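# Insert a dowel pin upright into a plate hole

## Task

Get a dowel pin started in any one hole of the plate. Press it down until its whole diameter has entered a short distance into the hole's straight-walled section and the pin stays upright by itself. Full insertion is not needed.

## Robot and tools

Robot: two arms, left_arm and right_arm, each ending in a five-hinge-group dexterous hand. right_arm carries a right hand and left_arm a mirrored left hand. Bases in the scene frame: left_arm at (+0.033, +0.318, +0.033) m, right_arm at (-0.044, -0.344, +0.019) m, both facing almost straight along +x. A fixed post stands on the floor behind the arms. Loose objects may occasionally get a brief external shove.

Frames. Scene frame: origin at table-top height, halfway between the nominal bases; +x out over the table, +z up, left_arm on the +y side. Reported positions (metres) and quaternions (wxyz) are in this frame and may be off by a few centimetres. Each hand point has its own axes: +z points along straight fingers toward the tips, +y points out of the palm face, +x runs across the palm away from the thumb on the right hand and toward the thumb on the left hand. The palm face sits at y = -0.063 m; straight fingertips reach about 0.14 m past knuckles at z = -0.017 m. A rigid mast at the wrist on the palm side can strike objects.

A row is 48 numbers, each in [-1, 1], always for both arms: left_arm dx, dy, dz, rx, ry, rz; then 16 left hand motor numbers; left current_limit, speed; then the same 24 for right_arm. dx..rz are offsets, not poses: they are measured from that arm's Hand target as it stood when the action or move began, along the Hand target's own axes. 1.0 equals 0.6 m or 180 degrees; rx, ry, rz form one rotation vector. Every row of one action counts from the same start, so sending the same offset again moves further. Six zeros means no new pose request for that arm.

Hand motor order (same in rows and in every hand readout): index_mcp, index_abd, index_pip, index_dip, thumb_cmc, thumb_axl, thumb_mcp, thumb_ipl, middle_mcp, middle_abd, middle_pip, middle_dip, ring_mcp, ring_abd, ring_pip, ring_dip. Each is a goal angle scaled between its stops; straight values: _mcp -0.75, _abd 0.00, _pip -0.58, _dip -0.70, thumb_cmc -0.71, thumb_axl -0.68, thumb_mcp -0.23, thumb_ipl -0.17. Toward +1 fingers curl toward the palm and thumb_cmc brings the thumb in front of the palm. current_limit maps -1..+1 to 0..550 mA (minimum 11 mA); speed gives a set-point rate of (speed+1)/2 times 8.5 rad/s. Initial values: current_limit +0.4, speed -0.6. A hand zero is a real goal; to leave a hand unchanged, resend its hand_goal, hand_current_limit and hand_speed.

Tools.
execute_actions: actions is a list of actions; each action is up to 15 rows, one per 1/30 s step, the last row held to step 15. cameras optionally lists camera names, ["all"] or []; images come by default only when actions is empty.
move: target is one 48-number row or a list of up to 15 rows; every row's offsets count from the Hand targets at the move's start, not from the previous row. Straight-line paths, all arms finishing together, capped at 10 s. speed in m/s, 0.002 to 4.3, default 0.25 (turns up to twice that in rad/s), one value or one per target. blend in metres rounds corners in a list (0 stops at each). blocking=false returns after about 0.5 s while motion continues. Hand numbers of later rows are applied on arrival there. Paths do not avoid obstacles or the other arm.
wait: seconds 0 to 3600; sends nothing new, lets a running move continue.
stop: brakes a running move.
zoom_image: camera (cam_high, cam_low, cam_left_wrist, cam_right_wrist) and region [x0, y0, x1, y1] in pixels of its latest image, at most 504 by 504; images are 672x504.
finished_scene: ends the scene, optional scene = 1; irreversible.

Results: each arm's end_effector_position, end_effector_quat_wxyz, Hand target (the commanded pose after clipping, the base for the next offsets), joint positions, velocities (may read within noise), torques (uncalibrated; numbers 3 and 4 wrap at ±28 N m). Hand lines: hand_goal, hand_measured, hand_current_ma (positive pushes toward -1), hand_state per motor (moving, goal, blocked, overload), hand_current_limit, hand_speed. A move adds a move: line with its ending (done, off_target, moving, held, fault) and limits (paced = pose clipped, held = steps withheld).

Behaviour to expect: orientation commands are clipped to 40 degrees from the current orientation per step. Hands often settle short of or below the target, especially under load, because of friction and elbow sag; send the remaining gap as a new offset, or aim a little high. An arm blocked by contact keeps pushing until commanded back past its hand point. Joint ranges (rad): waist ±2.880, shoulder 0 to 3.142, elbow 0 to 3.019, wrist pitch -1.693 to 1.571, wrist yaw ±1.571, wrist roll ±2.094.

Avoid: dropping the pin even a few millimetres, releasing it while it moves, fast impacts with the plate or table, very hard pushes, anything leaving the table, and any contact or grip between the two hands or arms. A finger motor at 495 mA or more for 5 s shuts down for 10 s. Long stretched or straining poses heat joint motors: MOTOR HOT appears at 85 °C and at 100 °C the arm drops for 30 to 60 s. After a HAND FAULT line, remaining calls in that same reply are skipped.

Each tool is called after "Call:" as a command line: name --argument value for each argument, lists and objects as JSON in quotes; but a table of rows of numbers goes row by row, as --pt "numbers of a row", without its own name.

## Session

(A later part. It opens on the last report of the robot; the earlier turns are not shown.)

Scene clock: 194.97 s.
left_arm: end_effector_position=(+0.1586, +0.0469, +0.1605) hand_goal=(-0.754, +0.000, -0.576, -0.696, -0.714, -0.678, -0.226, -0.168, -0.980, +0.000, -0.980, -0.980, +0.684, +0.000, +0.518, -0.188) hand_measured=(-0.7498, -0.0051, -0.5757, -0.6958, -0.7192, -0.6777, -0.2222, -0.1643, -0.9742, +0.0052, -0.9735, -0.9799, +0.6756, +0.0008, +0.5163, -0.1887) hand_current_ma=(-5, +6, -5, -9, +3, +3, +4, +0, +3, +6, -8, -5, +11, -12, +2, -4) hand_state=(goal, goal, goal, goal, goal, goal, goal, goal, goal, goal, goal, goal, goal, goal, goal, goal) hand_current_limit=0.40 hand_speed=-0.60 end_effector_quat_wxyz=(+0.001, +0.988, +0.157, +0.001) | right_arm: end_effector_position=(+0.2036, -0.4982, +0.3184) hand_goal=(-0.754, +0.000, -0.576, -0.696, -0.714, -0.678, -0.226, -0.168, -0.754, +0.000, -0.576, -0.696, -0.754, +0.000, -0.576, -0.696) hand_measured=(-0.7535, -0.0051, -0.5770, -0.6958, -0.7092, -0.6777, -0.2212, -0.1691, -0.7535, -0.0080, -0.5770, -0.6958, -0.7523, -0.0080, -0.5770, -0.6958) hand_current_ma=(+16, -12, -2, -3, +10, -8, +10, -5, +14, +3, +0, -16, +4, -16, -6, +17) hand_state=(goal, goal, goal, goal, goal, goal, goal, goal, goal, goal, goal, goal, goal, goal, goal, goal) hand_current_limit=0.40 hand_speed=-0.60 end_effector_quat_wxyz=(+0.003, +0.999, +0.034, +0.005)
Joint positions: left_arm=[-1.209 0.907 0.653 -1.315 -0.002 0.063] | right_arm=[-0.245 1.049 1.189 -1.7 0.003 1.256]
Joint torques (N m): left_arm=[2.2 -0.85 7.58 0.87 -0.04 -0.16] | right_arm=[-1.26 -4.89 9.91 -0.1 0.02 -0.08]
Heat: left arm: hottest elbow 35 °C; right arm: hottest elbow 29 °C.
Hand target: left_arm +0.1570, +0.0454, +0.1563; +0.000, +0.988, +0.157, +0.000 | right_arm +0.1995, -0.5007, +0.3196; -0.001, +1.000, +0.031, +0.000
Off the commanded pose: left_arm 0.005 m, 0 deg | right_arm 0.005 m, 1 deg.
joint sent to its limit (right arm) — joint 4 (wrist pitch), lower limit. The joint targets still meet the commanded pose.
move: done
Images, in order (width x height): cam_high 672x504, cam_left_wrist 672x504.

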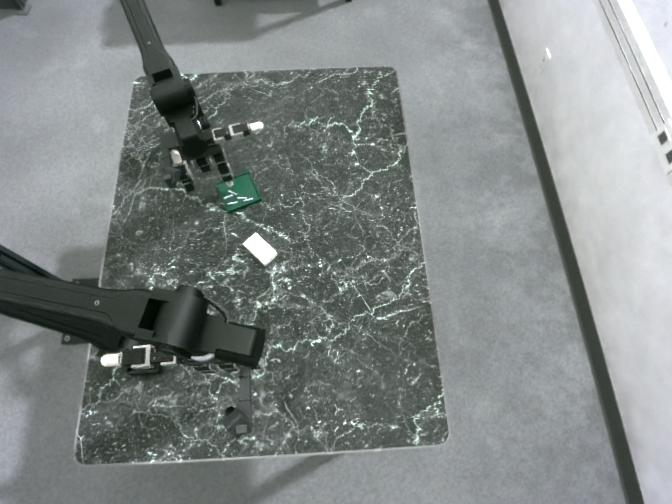

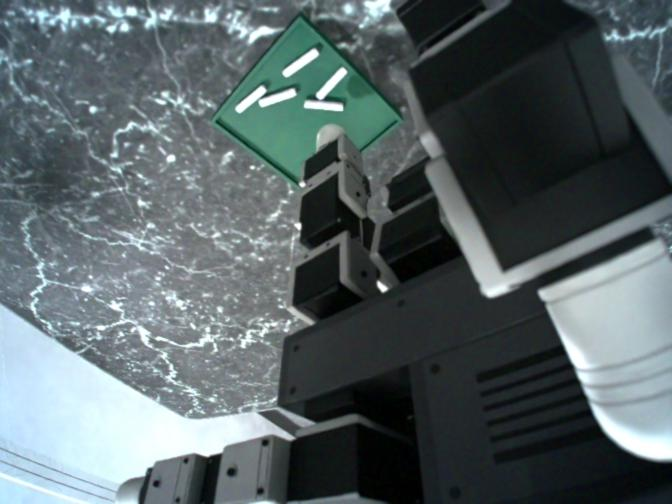

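Call:
move --pt "-0.0087 -0.0028 0.01 0 0 0 -0.754 0 -0.576 -0.696 -0.714 -0.678 -0.226 -0.168 -0.98 0 -0.98 -0.98 0.685 0 0.518 -0.188 0.4 -0.6 0 0 0 0 0 0 -0.754 0 -0.576 -0.696 -0.714 -0.678 -0.226 -0.168 -0.754 0 -0.576 -0.696 -0.754 0 -0.576 -0.696 0.4 -0.6" --pt "-0.0087 -0.0028 0.0397 0 0 0 -0.754 0 -0.576 -0.696 -0.714 -0.678 -0.226 -0.168 -0.98 0 -0.98 -0.98 0.685 0 0.518 -0.188 0.4 -0.6 0 0 0 0 0 0 -0.754 0 -0.576 -0.696 -0.714 -0.678 -0.226 -0.168 -0.754 0 -0.576 -0.696 -0.754 0 -0.576 -0.696 0.4 -0.6" --pt "0.0151 -0.0306 0.0397 0 0 0 -0.754 0 -0.576 -0.696 -0.714 -0.678 -0.226 -0.168 -0.98 0 -0.98 -0.98 0.685 0 0.518 -0.188 0.4 -0.6 0 0 0 0 0 0 -0.754 0 -0.576 -0.696 -0.714 -0.678 -0.226 -0.168 -0.754 0 -0.576 -0.696 -0.754 0 -0.576 -0.696 0.4 -0.6" --pt "0.0151 -0.0306 -0.06 0 0 0 -0.754 0 -0.576 -0.696 -0.714 -0.678 -0.226 -0.168 -0.98 0 -0.98 -0.98 0.685 0 0.518 -0.188 0.4 -0.6 0 0 0 0 0 0 -0.754 0 -0.576 -0.696 -0.714 -0.678 -0.226 -0.168 -0.754 0 -0.576 -0.696 -0.754 0 -0.576 -0.696 0.4 -0.6" --speed 0.05 --cameras '["cam_left_wrist","cam_high"]'

Call:
zoom_image --camera "cam_left_wrist" --region '[250, 40, 410, 160]'

Call:
zoom_image --camera "cam_high" --region '[205, 165, 275, 217]'

Scene clock: 199.83 s.
left_arm: end_effector_position=(+0.1530, +0.0777, +0.1674) hand_goal=(-0.754, +0.000, -0.576, -0.696, -0.714, -0.678, -0.226, -0.168, -0.980, +0.000, -0.980, -0.980, +0.684, +0.000, +0.518, -0.188) hand_measured=(-0.7450, +0.0037, -0.5744, -0.6958, -0.7079, -0.6777, -0.2212, -0.1633, -0.9742, +0.0052, -0.9735, -0.9799, +0.6756, +0.0023, +0.5150, -0.1874) hand_current_ma=(-7, -3, -14, -9, +9, +6, -4, +1, +2, -1, -13, -3, +12, -4, -1, -7) hand_state=(goal, goal, goal, goal, goal, goal, goal, goal, goal, goal, goal, goal, goal, goal, goal, goal) hand_current_limit=0.40 hand_speed=-0.60 end_effector_quat_wxyz=(-0.024, +0.987, +0.157, -0.006) | right_arm: end_effector_position=(+0.2036, -0.4982, +0.3184) hand_goal=(-0.754, +0.000, -0.576, -0.696, -0.714, -0.678, -0.226, -0.168, -0.754, +0.000, -0.576, -0.696, -0.754, +0.000, -0.576, -0.696) hand_measured=(-0.7535, -0.0051, -0.5757, -0.6958, -0.7092, -0.6767, -0.2212, -0.1681, -0.7523, -0.0065, -0.5757, -0.6958, -0.7535, -0.0080, -0.5770, -0.6971) hand_current_ma=(+10, -14, -4, -9, +5, -8, +12, -1, +16, -8, +15, -9, -1, -16, -6, +11) hand_state=(goal, goal, goal, goal, goal, goal, goal, goal, goal, goal, goal, goal, goal, goal, goal, goal) hand_current_limit=0.40 hand_speed=-0.60 end_effector_quat_wxyz=(+0.003, +0.999, +0.034, +0.005)
Joint positions: left_arm=[-1.175 0.837 0.649 -1.432 0 0.096] | right_arm=[-0.245 1.049 1.189 -1.7 0.003 1.256]
Joint torques (N m): left_arm=[3.31 -1.2 11.86 -0.24 -0.11 0.06] | right_arm=[-0.38 -4.48 9.76 -0.12 -0.04 -0.05]
Heat: left arm: hottest elbow 35 °C; right arm: hottest elbow 29 °C.
Hand target: left_arm +0.1599, +0.0656, +0.1923; +0.000, +0.988, +0.157, +0.000 | right_arm +0.1995, -0.5007, +0.3196; -0.001, +1.000, +0.031, +0.000
Off the commanded pose: left_arm 0.029 m, 3 deg | right_arm 0.005 m, 1 deg.
joint sent to its limit (right arm) — joint 4 (wrist pitch), lower limit. The joint targets still meet the commanded pose.
move: off_target (left_arm)
Images, in order (width x height): cam_high 672x504, cam_left_wrist 672x504.

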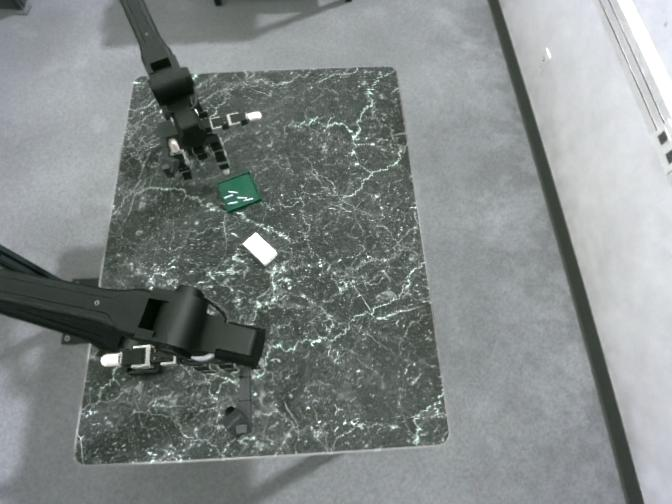

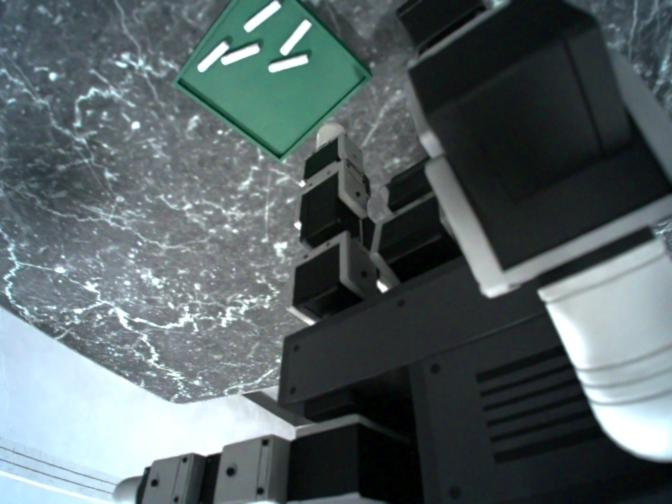

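Scaled by 3.150 from the camera's image (finer frame: 960x720).

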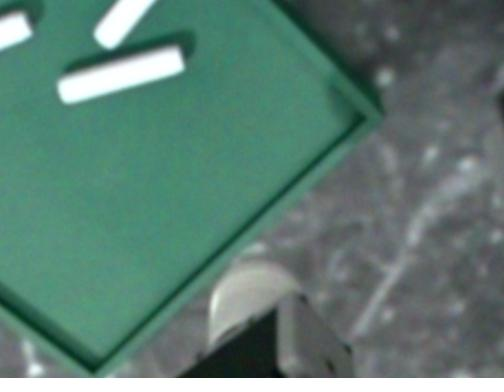

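Scaled by 7.200 from the camera's image (finer frame: 960x720).

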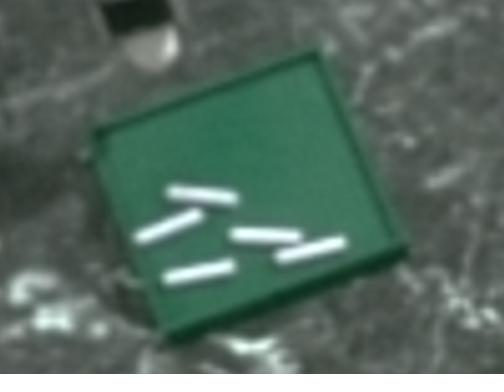

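Call:
move --target '[-0.0208,0.0333,0.0888,0,0,0,-0.754,0,-0.576,-0.696,-0.714,-0.678,-0.226,-0.168,-0.98,0,-0.98,-0.98,0.685,0,0.518,-0.188,0.4,-0.6,0,0,0,0,0,0,-0.754,0,-0.576,-0.696,-0.714,-0.678,-0.226,-0.168,-0.754,0,-0.576,-0.696,-0.754,0,-0.576,-0.696,0.4,-0.6]' --speed 0.08 --cameras '["cam_left_wrist","cam_high","cam_low"]'

Call:
zoom_image --camera "cam_left_wrist" --region '[270, 60, 390, 150]'

Call:
zoom_image --camera "cam_high" --region '[205, 165, 261, 207]'

Call:
zoom_image --camera "cam_low" --region '[170, 175, 226, 217]'

Scene clock: 202.83 s.
left_arm: end_effector_position=(+0.1557, +0.0441, +0.1430) hand_goal=(-0.754, +0.000, -0.576, -0.696, -0.714, -0.678, -0.226, -0.168, -0.980, +0.000, -0.980, -0.980, +0.684, +0.000, +0.518, -0.188) hand_measured=(-0.7462, +0.0008, -0.5744, -0.6958, -0.7092, -0.6777, -0.2212, -0.1643, -0.9742, +0.0052, -0.9735, -0.9799, +0.6756, +0.0008, +0.5163, -0.1874) hand_current_ma=(-1, +2, -14, -6, +2, -8, +6, +7, +14, +9, +0, -2, +11, -6, +4, -2) hand_state=(goal, goal, goal, goal, goal, goal, goal, goal, goal, goal, goal, goal, goal, goal, goal, goal) hand_current_limit=0.40 hand_speed=-0.60 end_effector_quat_wxyz=(+0.001, +0.988, +0.156, +0.000) | right_arm: end_effector_position=(+0.2036, -0.4982, +0.3184) hand_goal=(-0.754, +0.000, -0.576, -0.696, -0.714, -0.678, -0.226, -0.168, -0.754, +0.000, -0.576, -0.696, -0.754, +0.000, -0.576, -0.696) hand_measured=(-0.7535, -0.0065, -0.5770, -0.6971, -0.7079, -0.6777, -0.2222, -0.1681, -0.7535, -0.0080, -0.5770, -0.6958, -0.7535, -0.0080, -0.5770, -0.6958) hand_current_ma=(+11, -10, -13, -1, +0, +0, +4, -6, +8, -3, -1, -9, -2, -20, +4, +2) hand_state=(goal, goal, goal, goal, goal, goal, goal, goal, goal, goal, goal, goal, goal, goal, goal, goal) hand_current_limit=0.40 hand_speed=-0.60 end_effector_quat_wxyz=(+0.003, +0.999, +0.034, +0.005)
Joint positions: left_arm=[-1.226 0.93 0.618 -1.257 0 0.047] | right_arm=[-0.245 1.049 1.189 -1.7 0.003 1.256]
Joint torques (N m): left_arm=[2.08 -1.03 7.5 0.88 -0.09 -0.11] | right_arm=[-0.38 -4.25 9.95 -0.08 -0.02 -0.09]
Heat: left arm: hottest elbow 35 °C; right arm: hottest elbow 29 °C.
Hand target: left_arm +0.1542, +0.0427, +0.1391; +0.000, +0.988, +0.157, +0.000 | right_arm +0.1995, -0.5007, +0.3196; -0.001, +1.000, +0.031, +0.000
Off the commanded pose: left_arm 0.004 m, 0 deg | right_arm 0.005 m, 1 deg.
joint sent to its limit (right arm) — joint 4 (wrist pitch), lower limit. The joint targets still meet the commanded pose.
move: done
Images, in order (width x height): cam_high 672x504, cam_low 672x504, cam_left_wrist 672x504.

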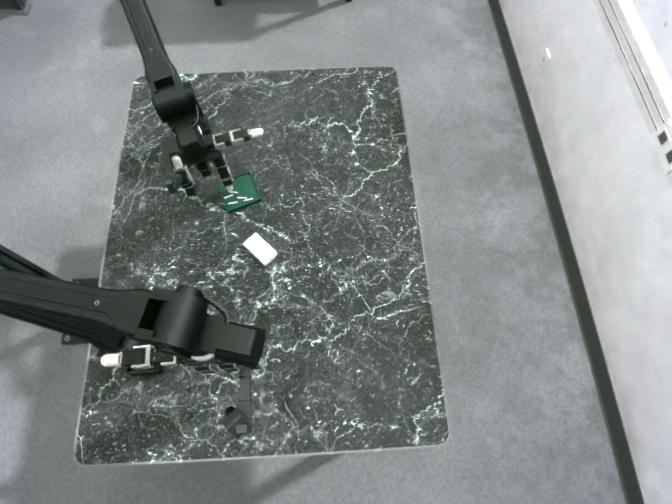

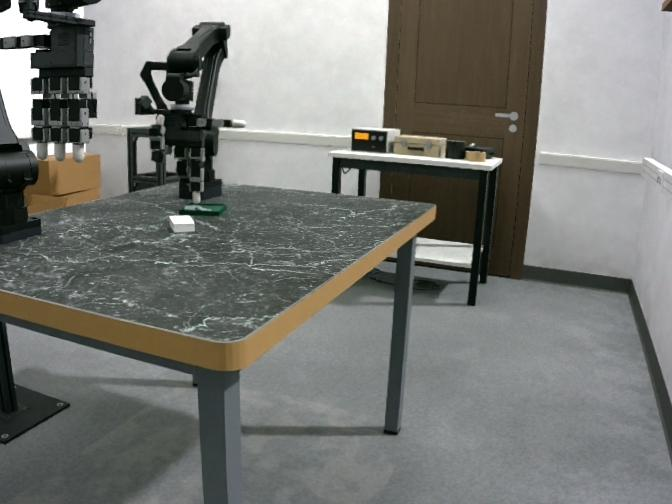

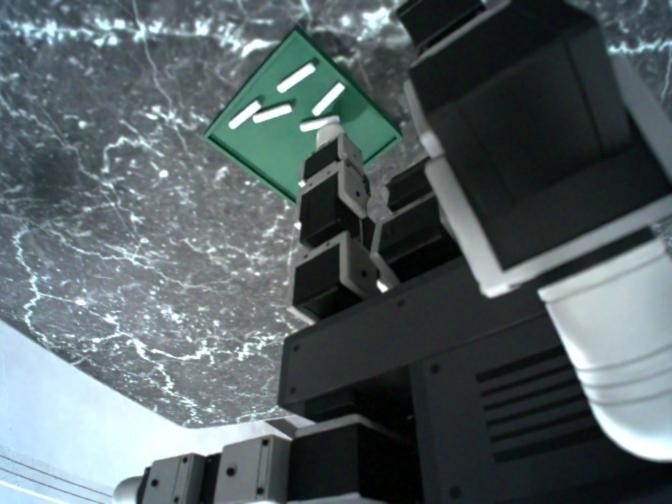

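Scaled by 4.200 from the camera's image (finer frame: 960x720).

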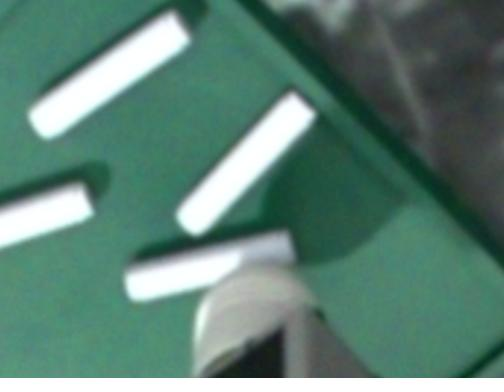

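Scaled by 9.000 from the camera's image (finer frame: 960x720).

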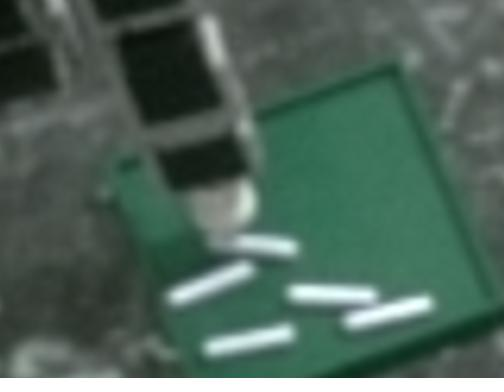

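Scaled by 9.000 from the camera's image (finer frame: 960x720).

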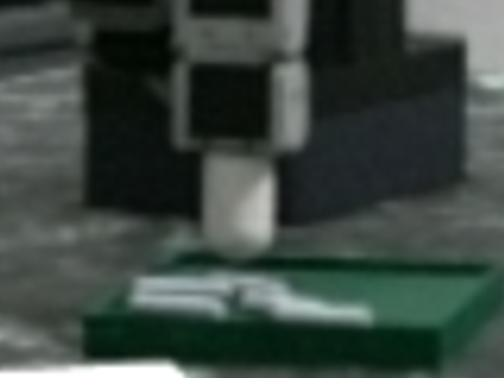

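Call:
move --pt "-0.0075 0.0045 0.001 0 0 0 -0.754 0 -0.576 -0.696 -0.714 -0.678 -0.226 -0.168 -0.98 0 -0.98 -0.98 0.685 0 0.518 -0.188 0.4 -0.6 0 0 0 0 0 0 -0.754 0 -0.576 -0.696 -0.714 -0.678 -0.226 -0.168 -0.754 0 -0.576 -0.696 -0.754 0 -0.576 -0.696 0.4 -0.6" --pt "-0.0075 0.0045 0.011 0 0 0 -0.754 0 -0.576 -0.696 -0.714 -0.678 -0.226 -0.168 -0.98 0 -0.98 -0.98 0.685 0 0.518 -0.188 0.4 -0.6 0 0 0 0 0 0 -0.754 0 -0.576 -0.696 -0.714 -0.678 -0.226 -0.168 -0.754 0 -0.576 -0.696 -0.754 0 -0.576 -0.696 0.4 -0.6" --pt "0.0117 -0.0272 0.011 0 0 0 -0.754 0 -0.576 -0.696 -0.714 -0.678 -0.226 -0.168 -0.98 0 -0.98 -0.98 0.685 0 0.518 -0.188 0.4 -0.6 0 0 0 0 0 0 -0.754 0 -0.576 -0.696 -0.714 -0.678 -0.226 -0.168 -0.754 0 -0.576 -0.696 -0.754 0 -0.576 -0.696 0.4 -0.6" --speed 0.05 --cameras '["cam_left_wrist","cam_high"]'

Call:
zoom_image --camera "cam_left_wrist" --region '[250, 40, 410, 160]'

Call:
zoom_image --camera "cam_high" --region '[205, 165, 261, 207]'

Scene clock: 205.63 s.
left_arm: end_effector_position=(+0.1562, +0.0560, +0.1346) hand_goal=(-0.754, +0.000, -0.576, -0.696, -0.714, -0.678, -0.226, -0.168, -0.980, +0.000, -0.980, -0.980, +0.684, +0.000, +0.518, -0.188) hand_measured=(-0.7511, +0.0008, -0.5731, -0.6983, -0.7192, -0.6767, -0.2212, -0.1643, -0.9742, +0.0052, -0.9722, -0.9799, +0.6756, +0.0008, +0.5150, -0.1887) hand_current_ma=(+1, -1, -14, -9, +1, +0, +2, +0, +11, +0, -9, -1, +8, -7, -8, -3) hand_state=(goal, goal, goal, goal, goal, goal, goal, goal, goal, goal, goal, goal, goal, goal, goal, goal) hand_current_limit=0.40 hand_speed=-0.60 end_effector_quat_wxyz=(+0.005, +0.987, +0.158, +0.001) | right_arm: end_effector_position=(+0.2036, -0.4982, +0.3184) hand_goal=(-0.754, +0.000, -0.576, -0.696, -0.714, -0.678, -0.226, -0.168, -0.754, +0.000, -0.576, -0.696, -0.754, +0.000, -0.576, -0.696) hand_measured=(-0.7523, -0.0065, -0.5770, -0.6958, -0.7092, -0.6767, -0.2212, -0.1681, -0.7535, -0.0065, -0.5770, -0.6958, -0.7535, -0.0095, -0.5770, -0.6958) hand_current_ma=(+7, -5, -14, -7, +5, -17, +19, +1, +1, +11, +4, -15, -1, -16, +1, +8) hand_state=(goal, goal, goal, goal, goal, goal, goal, goal, goal, goal, goal, goal, goal, goal, goal, goal) hand_current_limit=0.40 hand_speed=-0.60 end_effector_quat_wxyz=(+0.003, +0.999, +0.034, +0.005)
Joint positions: left_arm=[-1.204 0.895 0.575 -1.24 -0.001 0.066] | right_arm=[-0.245 1.049 1.189 -1.7 0.003 1.256]
Joint torques (N m): left_arm=[3.37 -1.67 7.51 -0.03 -0.08 0.03] | right_arm=[-0.79 -4.6 9.91 0.02 0.02 -0.03]
Heat: left arm: hottest elbow 35 °C; right arm: hottest elbow 29 °C.
Hand target: left_arm +0.1558, +0.0605, +0.1324; +0.000, +0.988, +0.157, +0.000 | right_arm +0.1995, -0.5007, +0.3196; -0.001, +1.000, +0.031, +0.000
Off the commanded pose: left_arm 0.005 m, 1 deg | right_arm 0.005 m, 1 deg.
joint sent to its limit (right arm) — joint 4 (wrist pitch), lower limit. The joint targets still meet the commanded pose.
move: done
Images, in order (width x height): cam_high 672x504, cam_left_wrist 672x504.

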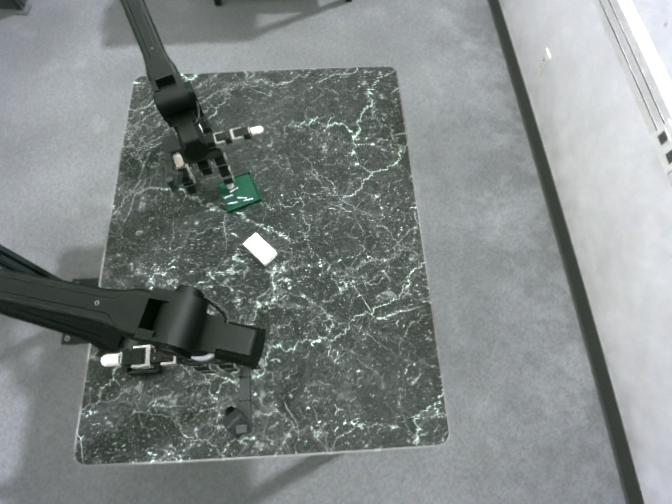

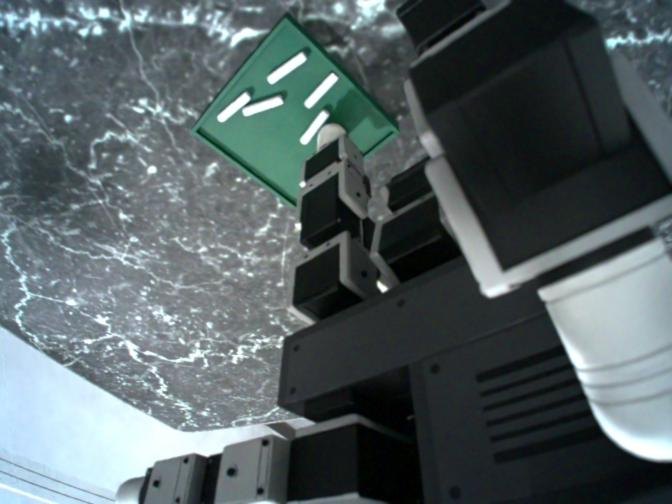

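Scaled by 3.150 from the camera's image (finer frame: 960x720).

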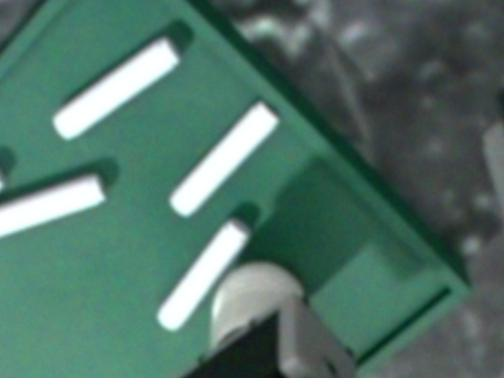

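Scaled by 9.000 from the camera's image (finer frame: 960x720).

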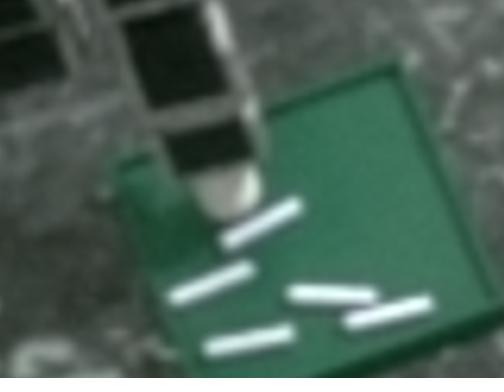

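Call:
execute_actions --actions '[]'

Call:
zoom_image --camera "cam_high" --region '[205, 155, 275, 207]'

Call:
zoom_image --camera "cam_left_wrist" --region '[150, 100, 500, 450]'

Scene clock: 210.40 s.
left_arm: end_effector_position=(+0.1561, +0.0559, +0.1346) hand_goal=(-0.754, +0.000, -0.576, -0.696, -0.714, -0.678, -0.226, -0.168, -0.980, +0.000, -0.980, -0.980, +0.684, +0.000, +0.518, -0.188) hand_measured=(-0.7511, +0.0008, -0.5744, -0.6971, -0.7192, -0.6777, -0.2212, -0.1643, -0.9742, +0.0037, -0.9735, -0.9799, +0.6756, +0.0008, +0.5150, -0.1887) hand_current_ma=(-4, +7, -9, -7, +5, +3, +5, -2, +10, +4, -8, +3, +10, -3, +2, -6) hand_state=(goal, goal, goal, goal, goal, goal, goal, goal, goal, goal, goal, goal, goal, goal, goal, goal) hand_current_limit=0.40 hand_speed=-0.60 end_effector_quat_wxyz=(+0.005, +0.988, +0.157, +0.001) | right_arm: end_effector_position=(+0.2036, -0.4982, +0.3184) hand_goal=(-0.754, +0.000, -0.576, -0.696, -0.714, -0.678, -0.226, -0.168, -0.754, +0.000, -0.576, -0.696, -0.754, +0.000, -0.576, -0.696) hand_measured=(-0.7523, -0.0065, -0.5770, -0.6958, -0.7079, -0.6777, -0.2212, -0.1681, -0.7535, -0.0065, -0.5770, -0.6958, -0.7523, -0.0080, -0.5770, -0.6971) hand_current_ma=(+7, -4, -8, -12, +3, -9, +10, -2, +13, +5, -1, -11, +0, -18, +0, +7) hand_state=(goal, goal, goal, goal, goal, goal, goal, goal, goal, goal, goal, goal, goal, goal, goal, goal) hand_current_limit=0.40 hand_speed=-0.60 end_effector_quat_wxyz=(+0.003, +0.999, +0.034, +0.005)
Joint positions: left_arm=[-1.204 0.895 0.575 -1.24 -0.001 0.066] | right_arm=[-0.245 1.049 1.189 -1.7 0.003 1.256]
Joint velocities: within noise
Joint torques (N m): left_arm=[3.25 -1.61 7.53 -0.05 -0.08 0.07] | right_arm=[-0.91 -4.78 9.83 -0.08 0.02 -0.1]
Heat: left arm: hottest elbow 34 °C; right arm: hottest elbow 29 °C.
Hand target: left_arm +0.1558, +0.0605, +0.1324; +0.000, +0.988, +0.157, +0.000 | right_arm +0.1995, -0.5007, +0.3196; -0.001, +1.000, +0.031, +0.000
Off the commanded pose: left_arm 0.005 m, 1 deg | right_arm 0.005 m, 1 deg.

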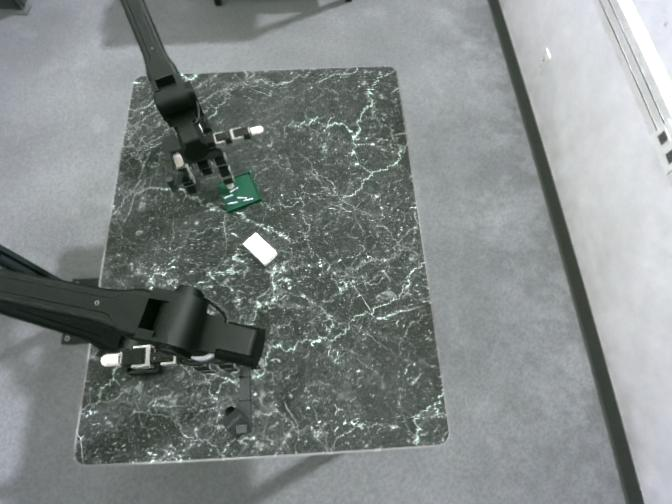

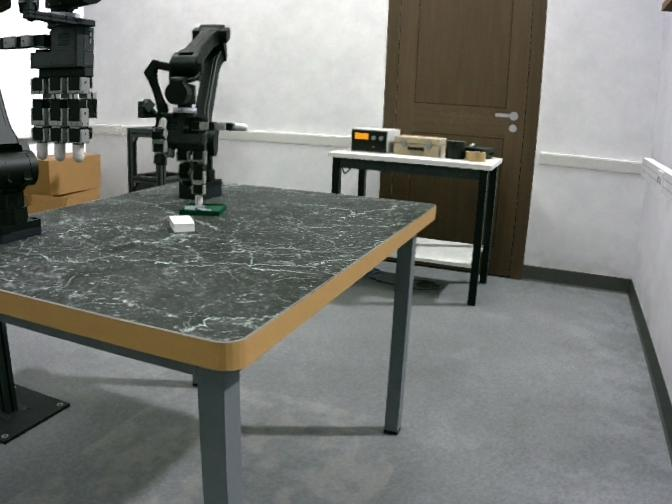

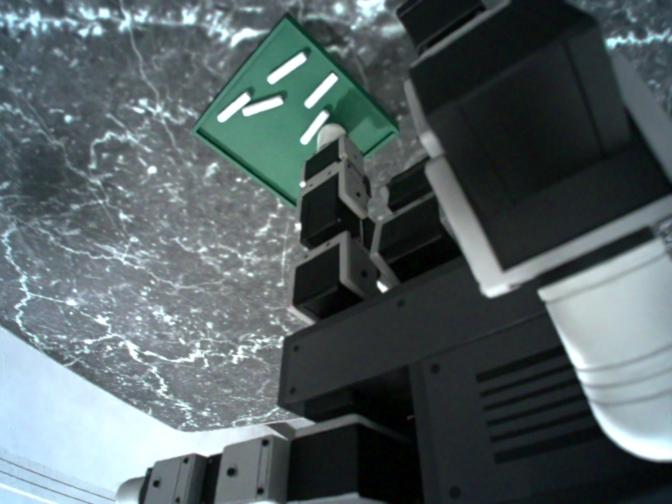

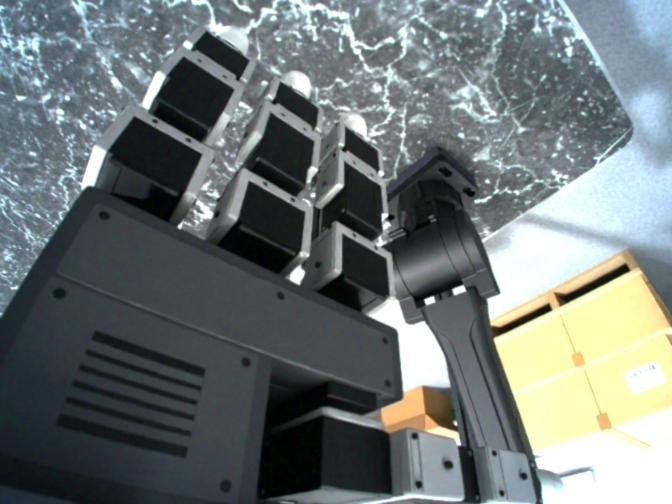

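Scaled by 7.200 from the camera's image (finer frame: 960x720).

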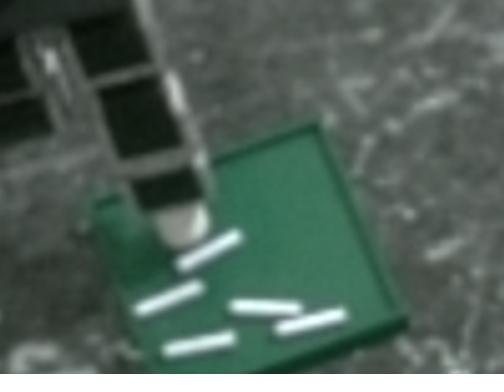

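Scaled by 1.440 from the camera's image (finer frame: 960x720).

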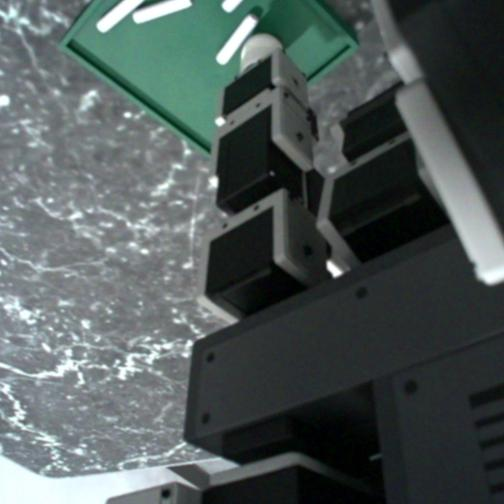

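Call:
move --pt "0.012 0.0225 -0.05 0 0 0 -0.754 0 -0.576 -0.696 -0.714 -0.678 -0.226 -0.168 -0.98 0 -0.98 -0.98 0.685 0 0.518 -0.188 0.4 -0.6 0 0 0 0 0 0 -0.754 0 -0.576 -0.696 -0.714 -0.678 -0.226 -0.168 -0.754 0 -0.576 -0.696 -0.754 0 -0.576 -0.696 0.4 -0.6" --pt "0.0285 0.0268 -0.121 0 0 0 -0.754 0 -0.576 -0.696 -0.714 -0.678 -0.226 -0.168 -0.98 0 -0.98 -0.98 0.685 0 0.518 -0.188 0.4 -0.6 0 0 0 0 0 0 -0.754 0 -0.576 -0.696 -0.714 -0.678 -0.226 -0.168 -0.754 0 -0.576 -0.696 -0.754 0 -0.576 -0.696 0.4 -0.6" --pt "0.0285 0.0268 -0.0218 0 0 0 -0.754 0 -0.576 -0.696 -0.714 -0.678 -0.226 -0.168 -0.98 0 -0.98 -0.98 0.685 0 0.518 -0.188 0.4 -0.6 0 0 0 0 0 0 -0.754 0 -0.576 -0.696 -0.714 -0.678 -0.226 -0.168 -0.754 0 -0.576 -0.696 -0.754 0 -0.576 -0.696 0.4 -0.6" --speed 0.08 --blend '[0.005,0,0]' --cameras '["cam_high","cam_left_wrist"]'

Call:
zoom_image --camera "cam_high" --region '[205, 155, 275, 207]'

Call:
zoom_image --camera "cam_left_wrist" --region '[180, 0, 420, 180]'

Scene clock: 214.30 s.
left_arm: end_effector_position=(+0.1754, +0.0503, +0.1499) hand_goal=(-0.754, +0.000, -0.576, -0.696, -0.714, -0.678, -0.226, -0.168, -0.980, +0.000, -0.980, -0.980, +0.684, +0.000, +0.518, -0.188) hand_measured=(-0.7450, +0.0081, -0.5705, -0.6932, -0.7104, -0.6767, -0.2212, -0.1633, -0.9742, +0.0037, -0.9735, -0.9799, +0.6756, +0.0008, +0.5163, -0.1887) hand_current_ma=(-4, +6, -7, -2, +7, -2, +3, -4, +4, -2, -6, +0, +6, -2, -2, -8) hand_state=(goal, goal, goal, goal, goal, goal, goal, goal, goal, goal, goal, goal, goal, goal, goal, goal) hand_current_limit=0.40 hand_speed=-0.60 end_effector_quat_wxyz=(+0.001, +0.988, +0.157, +0.001) | right_arm: end_effector_position=(+0.2036, -0.4982, +0.3184) hand_goal=(-0.754, +0.000, -0.576, -0.696, -0.714, -0.678, -0.226, -0.168, -0.754, +0.000, -0.576, -0.696, -0.754, +0.000, -0.576, -0.696) hand_measured=(-0.7535, -0.0051, -0.5770, -0.6958, -0.7079, -0.6767, -0.2212, -0.1672, -0.7523, -0.0065, -0.5770, -0.6971, -0.7535, -0.0080, -0.5757, -0.6958) hand_current_ma=(+3, -2, -7, -5, +0, -7, +13, -3, +13, -1, +4, -5, -1, -21, -1, +10) hand_state=(goal, goal, goal, goal, goal, goal, goal, goal, goal, goal, goal, goal, goal, goal, goal, goal) hand_current_limit=0.40 hand_speed=-0.60 end_effector_quat_wxyz=(+0.003, +0.999, +0.034, +0.005)
Joint positions: left_arm=[-1.131 0.929 0.636 -1.275 -0.001 0.14] | right_arm=[-0.245 1.049 1.189 -1.7 0.003 1.256]
Joint torques (N m): left_arm=[3.25 -1.03 7.5 0.92 -0.07 0.06] | right_arm=[-1.2 -4.25 9.87 -0.01 0.01 -0.09]
Heat: left arm: hottest elbow 35 °C; right arm: hottest elbow 29 °C.
Hand target: left_arm +0.1770, +0.0504, +0.1455; +0.000, +0.988, +0.157, +0.000 | right_arm +0.1995, -0.5007, +0.3196; -0.001, +1.000, +0.031, +0.000
Off the commanded pose: left_arm 0.005 m, 0 deg | right_arm 0.005 m, 1 deg.
joint sent to its limit (right arm) — joint 4 (wrist pitch), lower limit. The joint targets still meet the commanded pose.
move: done

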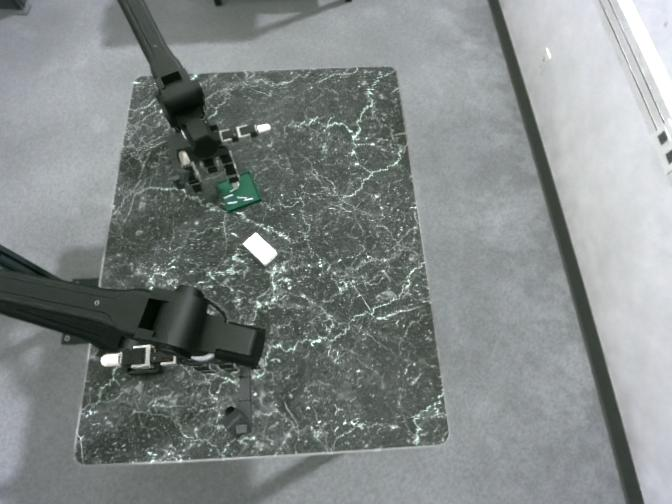

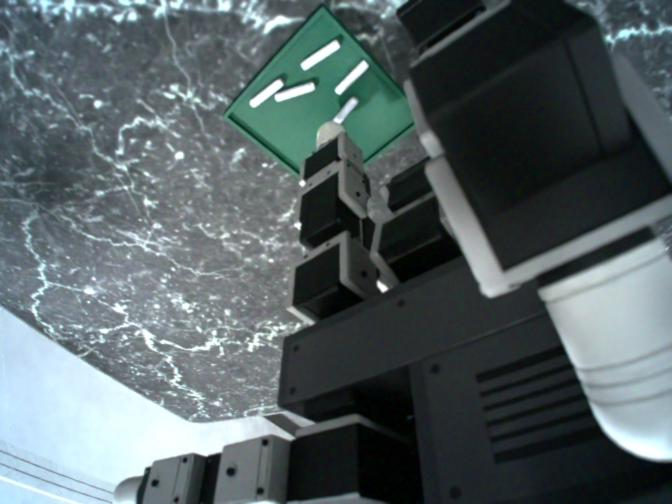

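Scaled by 7.200 from the camera's image (finer frame: 960x720).

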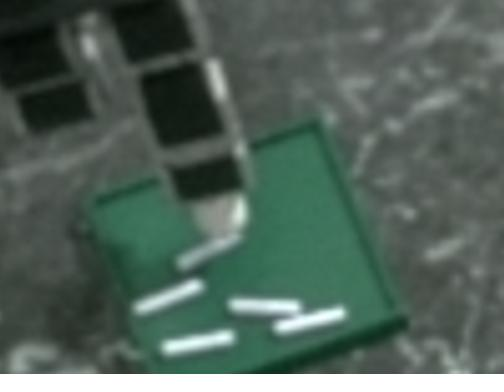

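Scaled by 2.100 from the camera's image (finer frame: 960x720).

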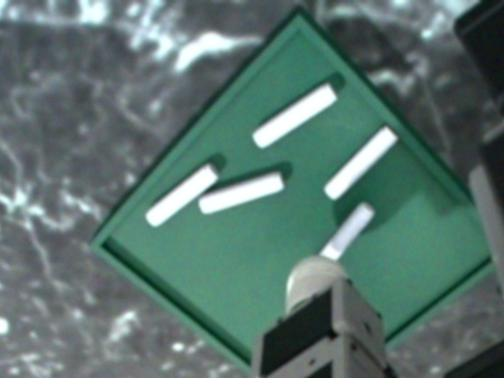

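Call:
move --pt "0 0 0.0217 0 0 0 -0.754 0 -0.576 -0.696 -0.714 -0.678 -0.226 -0.168 -0.98 0 -0.98 -0.98 0.685 0 0.518 -0.188 0.4 -0.6 0 0 0 0 0 0 -0.754 0 -0.576 -0.696 -0.714 -0.678 -0.226 -0.168 -0.754 0 -0.576 -0.696 -0.754 0 -0.576 -0.696 0.4 -0.6" --pt "-0.0038 -0.0281 0.0217 0 0 0 -0.754 0 -0.576 -0.696 -0.714 -0.678 -0.226 -0.168 -0.98 0 -0.98 -0.98 0.685 0 0.518 -0.188 0.4 -0.6 0 0 0 0 0 0 -0.754 0 -0.576 -0.696 -0.714 -0.678 -0.226 -0.168 -0.754 0 -0.576 -0.696 -0.754 0 -0.576 -0.696 0.4 -0.6" --speed 0.03 --blend '[0.001,0]' --cameras '["cam_high","cam_left_wrist"]'

Call:
zoom_image --camera "cam_high" --region '[205, 155, 275, 207]'

Call:
zoom_image --camera "cam_left_wrist" --region '[180, 0, 420, 180]'

Scene clock: 216.40 s.
left_arm: end_effector_position=(+0.1721, +0.0566, +0.1406) hand_goal=(-0.754, +0.000, -0.576, -0.696, -0.714, -0.678, -0.226, -0.168, -0.980, +0.000, -0.980, -0.980, +0.684, +0.000, +0.518, -0.188) hand_measured=(-0.7402, +0.0066, -0.5705, -0.6932, -0.7205, -0.6777, -0.2212, -0.1643, -0.9742, +0.0037, -0.9735, -0.9799, +0.6756, +0.0008, +0.5163, -0.1887) hand_current_ma=(-7, +4, -1, -6, +4, +4, +4, -2, +8, +6, -11, -11, +7, -7, +0, -1) hand_state=(goal, goal, goal, goal, goal, goal, goal, goal, goal, goal, goal, goal, goal, goal, goal, goal) hand_current_limit=0.40 hand_speed=-0.60 end_effector_quat_wxyz=(+0.013, +0.988, +0.156, +0.004) | right_arm: end_effector_position=(+0.2036, -0.4982, +0.3184) hand_goal=(-0.754, +0.000, -0.576, -0.696, -0.714, -0.678, -0.226, -0.168, -0.754, +0.000, -0.576, -0.696, -0.754, +0.000, -0.576, -0.696) hand_measured=(-0.7535, -0.0065, -0.5770, -0.6971, -0.7079, -0.6777, -0.2212, -0.1672, -0.7535, -0.0051, -0.5757, -0.6971, -0.7535, -0.0080, -0.5770, -0.6958) hand_current_ma=(+9, -14, -4, -8, -4, -6, +7, -15, +14, +0, -3, -11, -2, -20, +1, +7) hand_state=(goal, goal, goal, goal, goal, goal, goal, goal, goal, goal, goal, goal, goal, goal, goal, goal) hand_current_limit=0.40 hand_speed=-0.60 end_effector_quat_wxyz=(+0.003, +0.999, +0.034, +0.005)
Joint positions: left_arm=[-1.131 0.896 0.588 -1.236 -0.001 0.142] | right_arm=[-0.245 1.049 1.189 -1.7 0.003 1.256]
Joint torques (N m): left_arm=[3.37 -1.32 6.72 -0.16 -0.07 0.04] | right_arm=[-0.85 -4.42 9.94 -0.12 -0.02 -0.08]
Heat: left arm: hottest elbow 35 °C; right arm: hottest elbow 29 °C.
Hand target: left_arm +0.1696, +0.0658, +0.1324; +0.000, +0.988, +0.157, +0.000 | right_arm +0.1995, -0.5007, +0.3196; -0.001, +1.000, +0.031, +0.000
Off the commanded pose: left_arm 0.012 m, 2 deg | right_arm 0.005 m, 1 deg.
joint sent to its limit (right arm) — joint 4 (wrist pitch), lower limit. The joint targets still meet the commanded pose.
move: off_target (left_arm)

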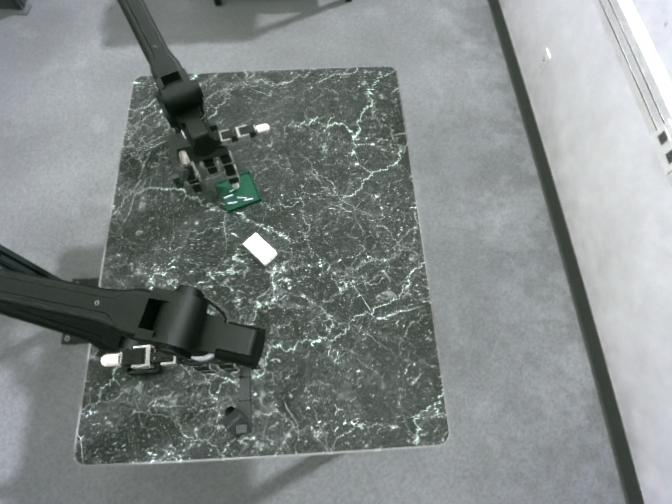

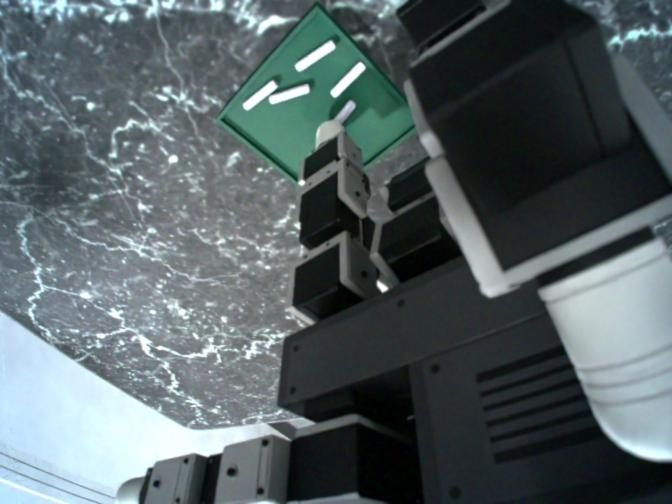

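Scaled by 7.200 from the camera's image (finer frame: 960x720).

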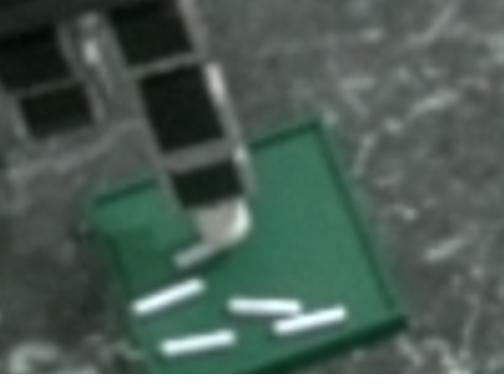

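Scaled by 2.100 from the camera's image (finer frame: 960x720).

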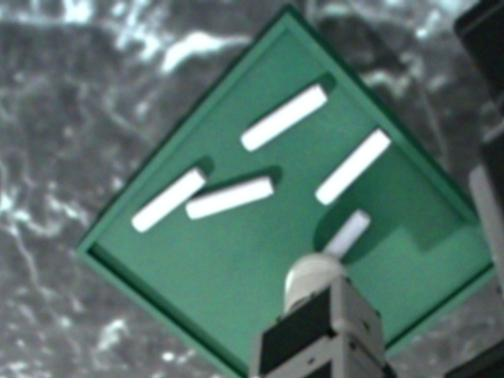

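Call:
move --target '[-0.0018,-0.0133,0,0,0,0,-0.754,0,-0.576,-0.696,-0.714,-0.678,-0.226,-0.168,-0.98,0,-0.98,-0.98,0.685,0,0.518,-0.188,0.4,-0.6,0,0,0,0,0,0,-0.754,0,-0.576,-0.696,-0.714,-0.678,-0.226,-0.168,-0.754,0,-0.576,-0.696,-0.754,0,-0.576,-0.696,0.4,-0.6]' --speed 0.03 --cameras '["cam_high","cam_left_wrist"]'

Call:
zoom_image --camera "cam_high" --region '[205, 155, 275, 207]'

Call:
zoom_image --camera "cam_left_wrist" --region '[180, 0, 420, 180]'

Scene clock: 217.43 s.
left_arm: end_effector_position=(+0.1666, +0.0688, +0.1347) hand_goal=(-0.754, +0.000, -0.576, -0.696, -0.714, -0.678, -0.226, -0.168, -0.980, +0.000, -0.980, -0.980, +0.684, +0.000, +0.518, -0.188) hand_measured=(-0.7486, +0.0066, -0.5782, -0.6958, -0.7192, -0.6777, -0.2222, -0.1633, -0.9742, +0.0052, -0.9735, -0.9799, +0.6744, +0.0023, +0.5150, -0.1887) hand_current_ma=(-5, -1, -6, -11, -4, +6, +6, -5, +12, +2, -9, -8, +14, -8, -7, -6) hand_state=(goal, goal, goal, goal, goal, goal, goal, goal, goal, goal, goal, goal, goal, goal, goal, goal) hand_current_limit=0.40 hand_speed=-0.60 end_effector_quat_wxyz=(+0.005, +0.988, +0.157, +0.002) | right_arm: end_effector_position=(+0.2036, -0.4982, +0.3184) hand_goal=(-0.754, +0.000, -0.576, -0.696, -0.714, -0.678, -0.226, -0.168, -0.754, +0.000, -0.576, -0.696, -0.754, +0.000, -0.576, -0.696) hand_measured=(-0.7535, -0.0065, -0.5770, -0.6958, -0.7079, -0.6777, -0.2212, -0.1681, -0.7535, -0.0065, -0.5770, -0.6958, -0.7535, -0.0080, -0.5770, -0.6945) hand_current_ma=(+9, -2, -15, +0, -6, -12, +16, -12, +5, +0, -1, +3, +7, -17, +0, +21) hand_state=(goal, goal, goal, goal, goal, goal, goal, goal, goal, goal, goal, goal, goal, goal, goal, goal) hand_current_limit=0.40 hand_speed=-0.60 end_effector_quat_wxyz=(+0.003, +0.999, +0.034, +0.005)
Joint positions: left_arm=[-1.129 0.868 0.562 -1.255 -0.001 0.143] | right_arm=[-0.245 1.049 1.189 -1.7 0.003 1.256]
Joint torques (N m): left_arm=[3.19 -1.2 7.57 -0.01 -0.08 0.05] | right_arm=[-0.38 -4.66 9.87 -0.23 -0.04 -0.1]
Heat: left arm: hottest elbow 34 °C; right arm: hottest elbow 29 °C.
Hand target: left_arm +0.1662, +0.0731, +0.1324; +0.000, +0.988, +0.157, +0.000 | right_arm +0.1995, -0.5007, +0.3196; -0.001, +1.000, +0.031, +0.000
Off the commanded pose: left_arm 0.005 m, 1 deg | right_arm 0.005 m, 1 deg.
joint sent to its limit (right arm) — joint 4 (wrist pitch), lower limit. The joint targets still meet the commanded pose.
move: done

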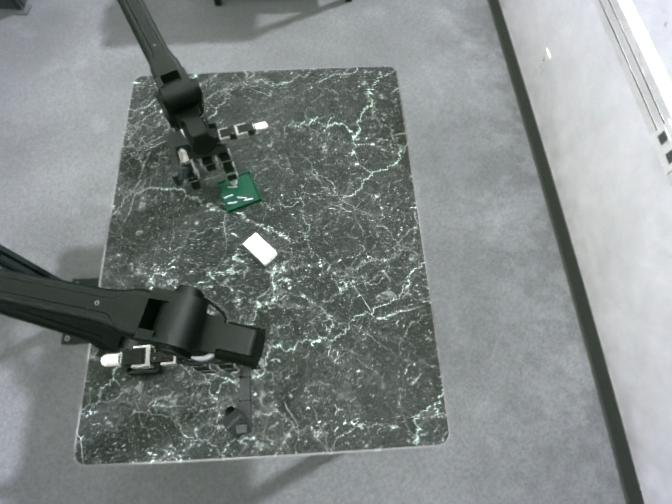

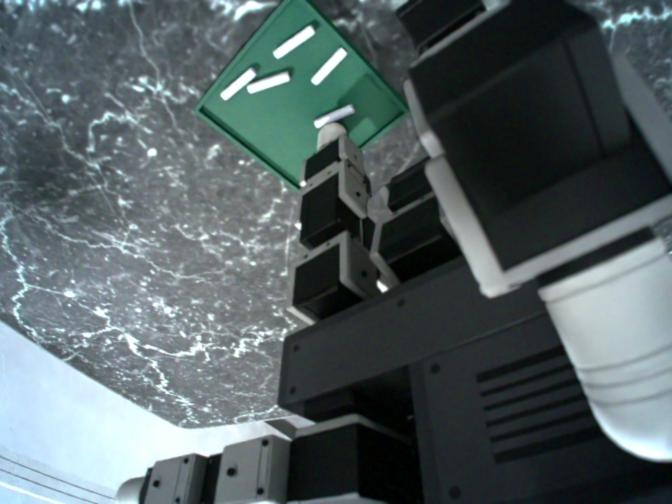

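Scaled by 7.200 from the camera's image (finer frame: 960x720).

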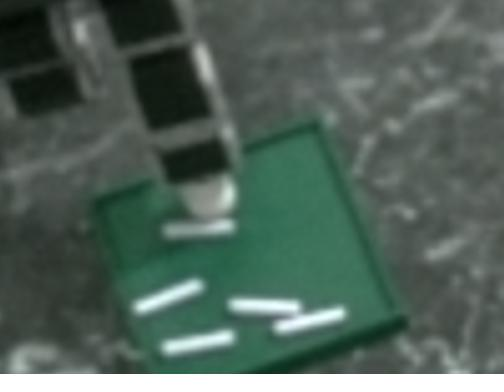

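Scaled by 2.100 from the camera's image (finer frame: 960x720).

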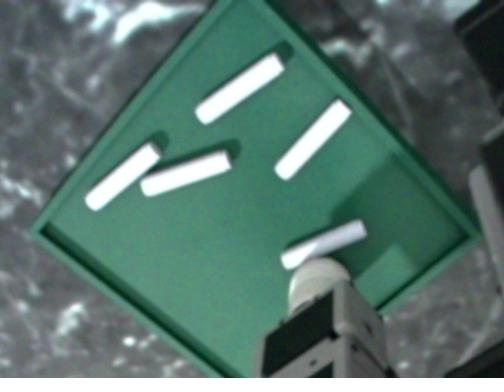

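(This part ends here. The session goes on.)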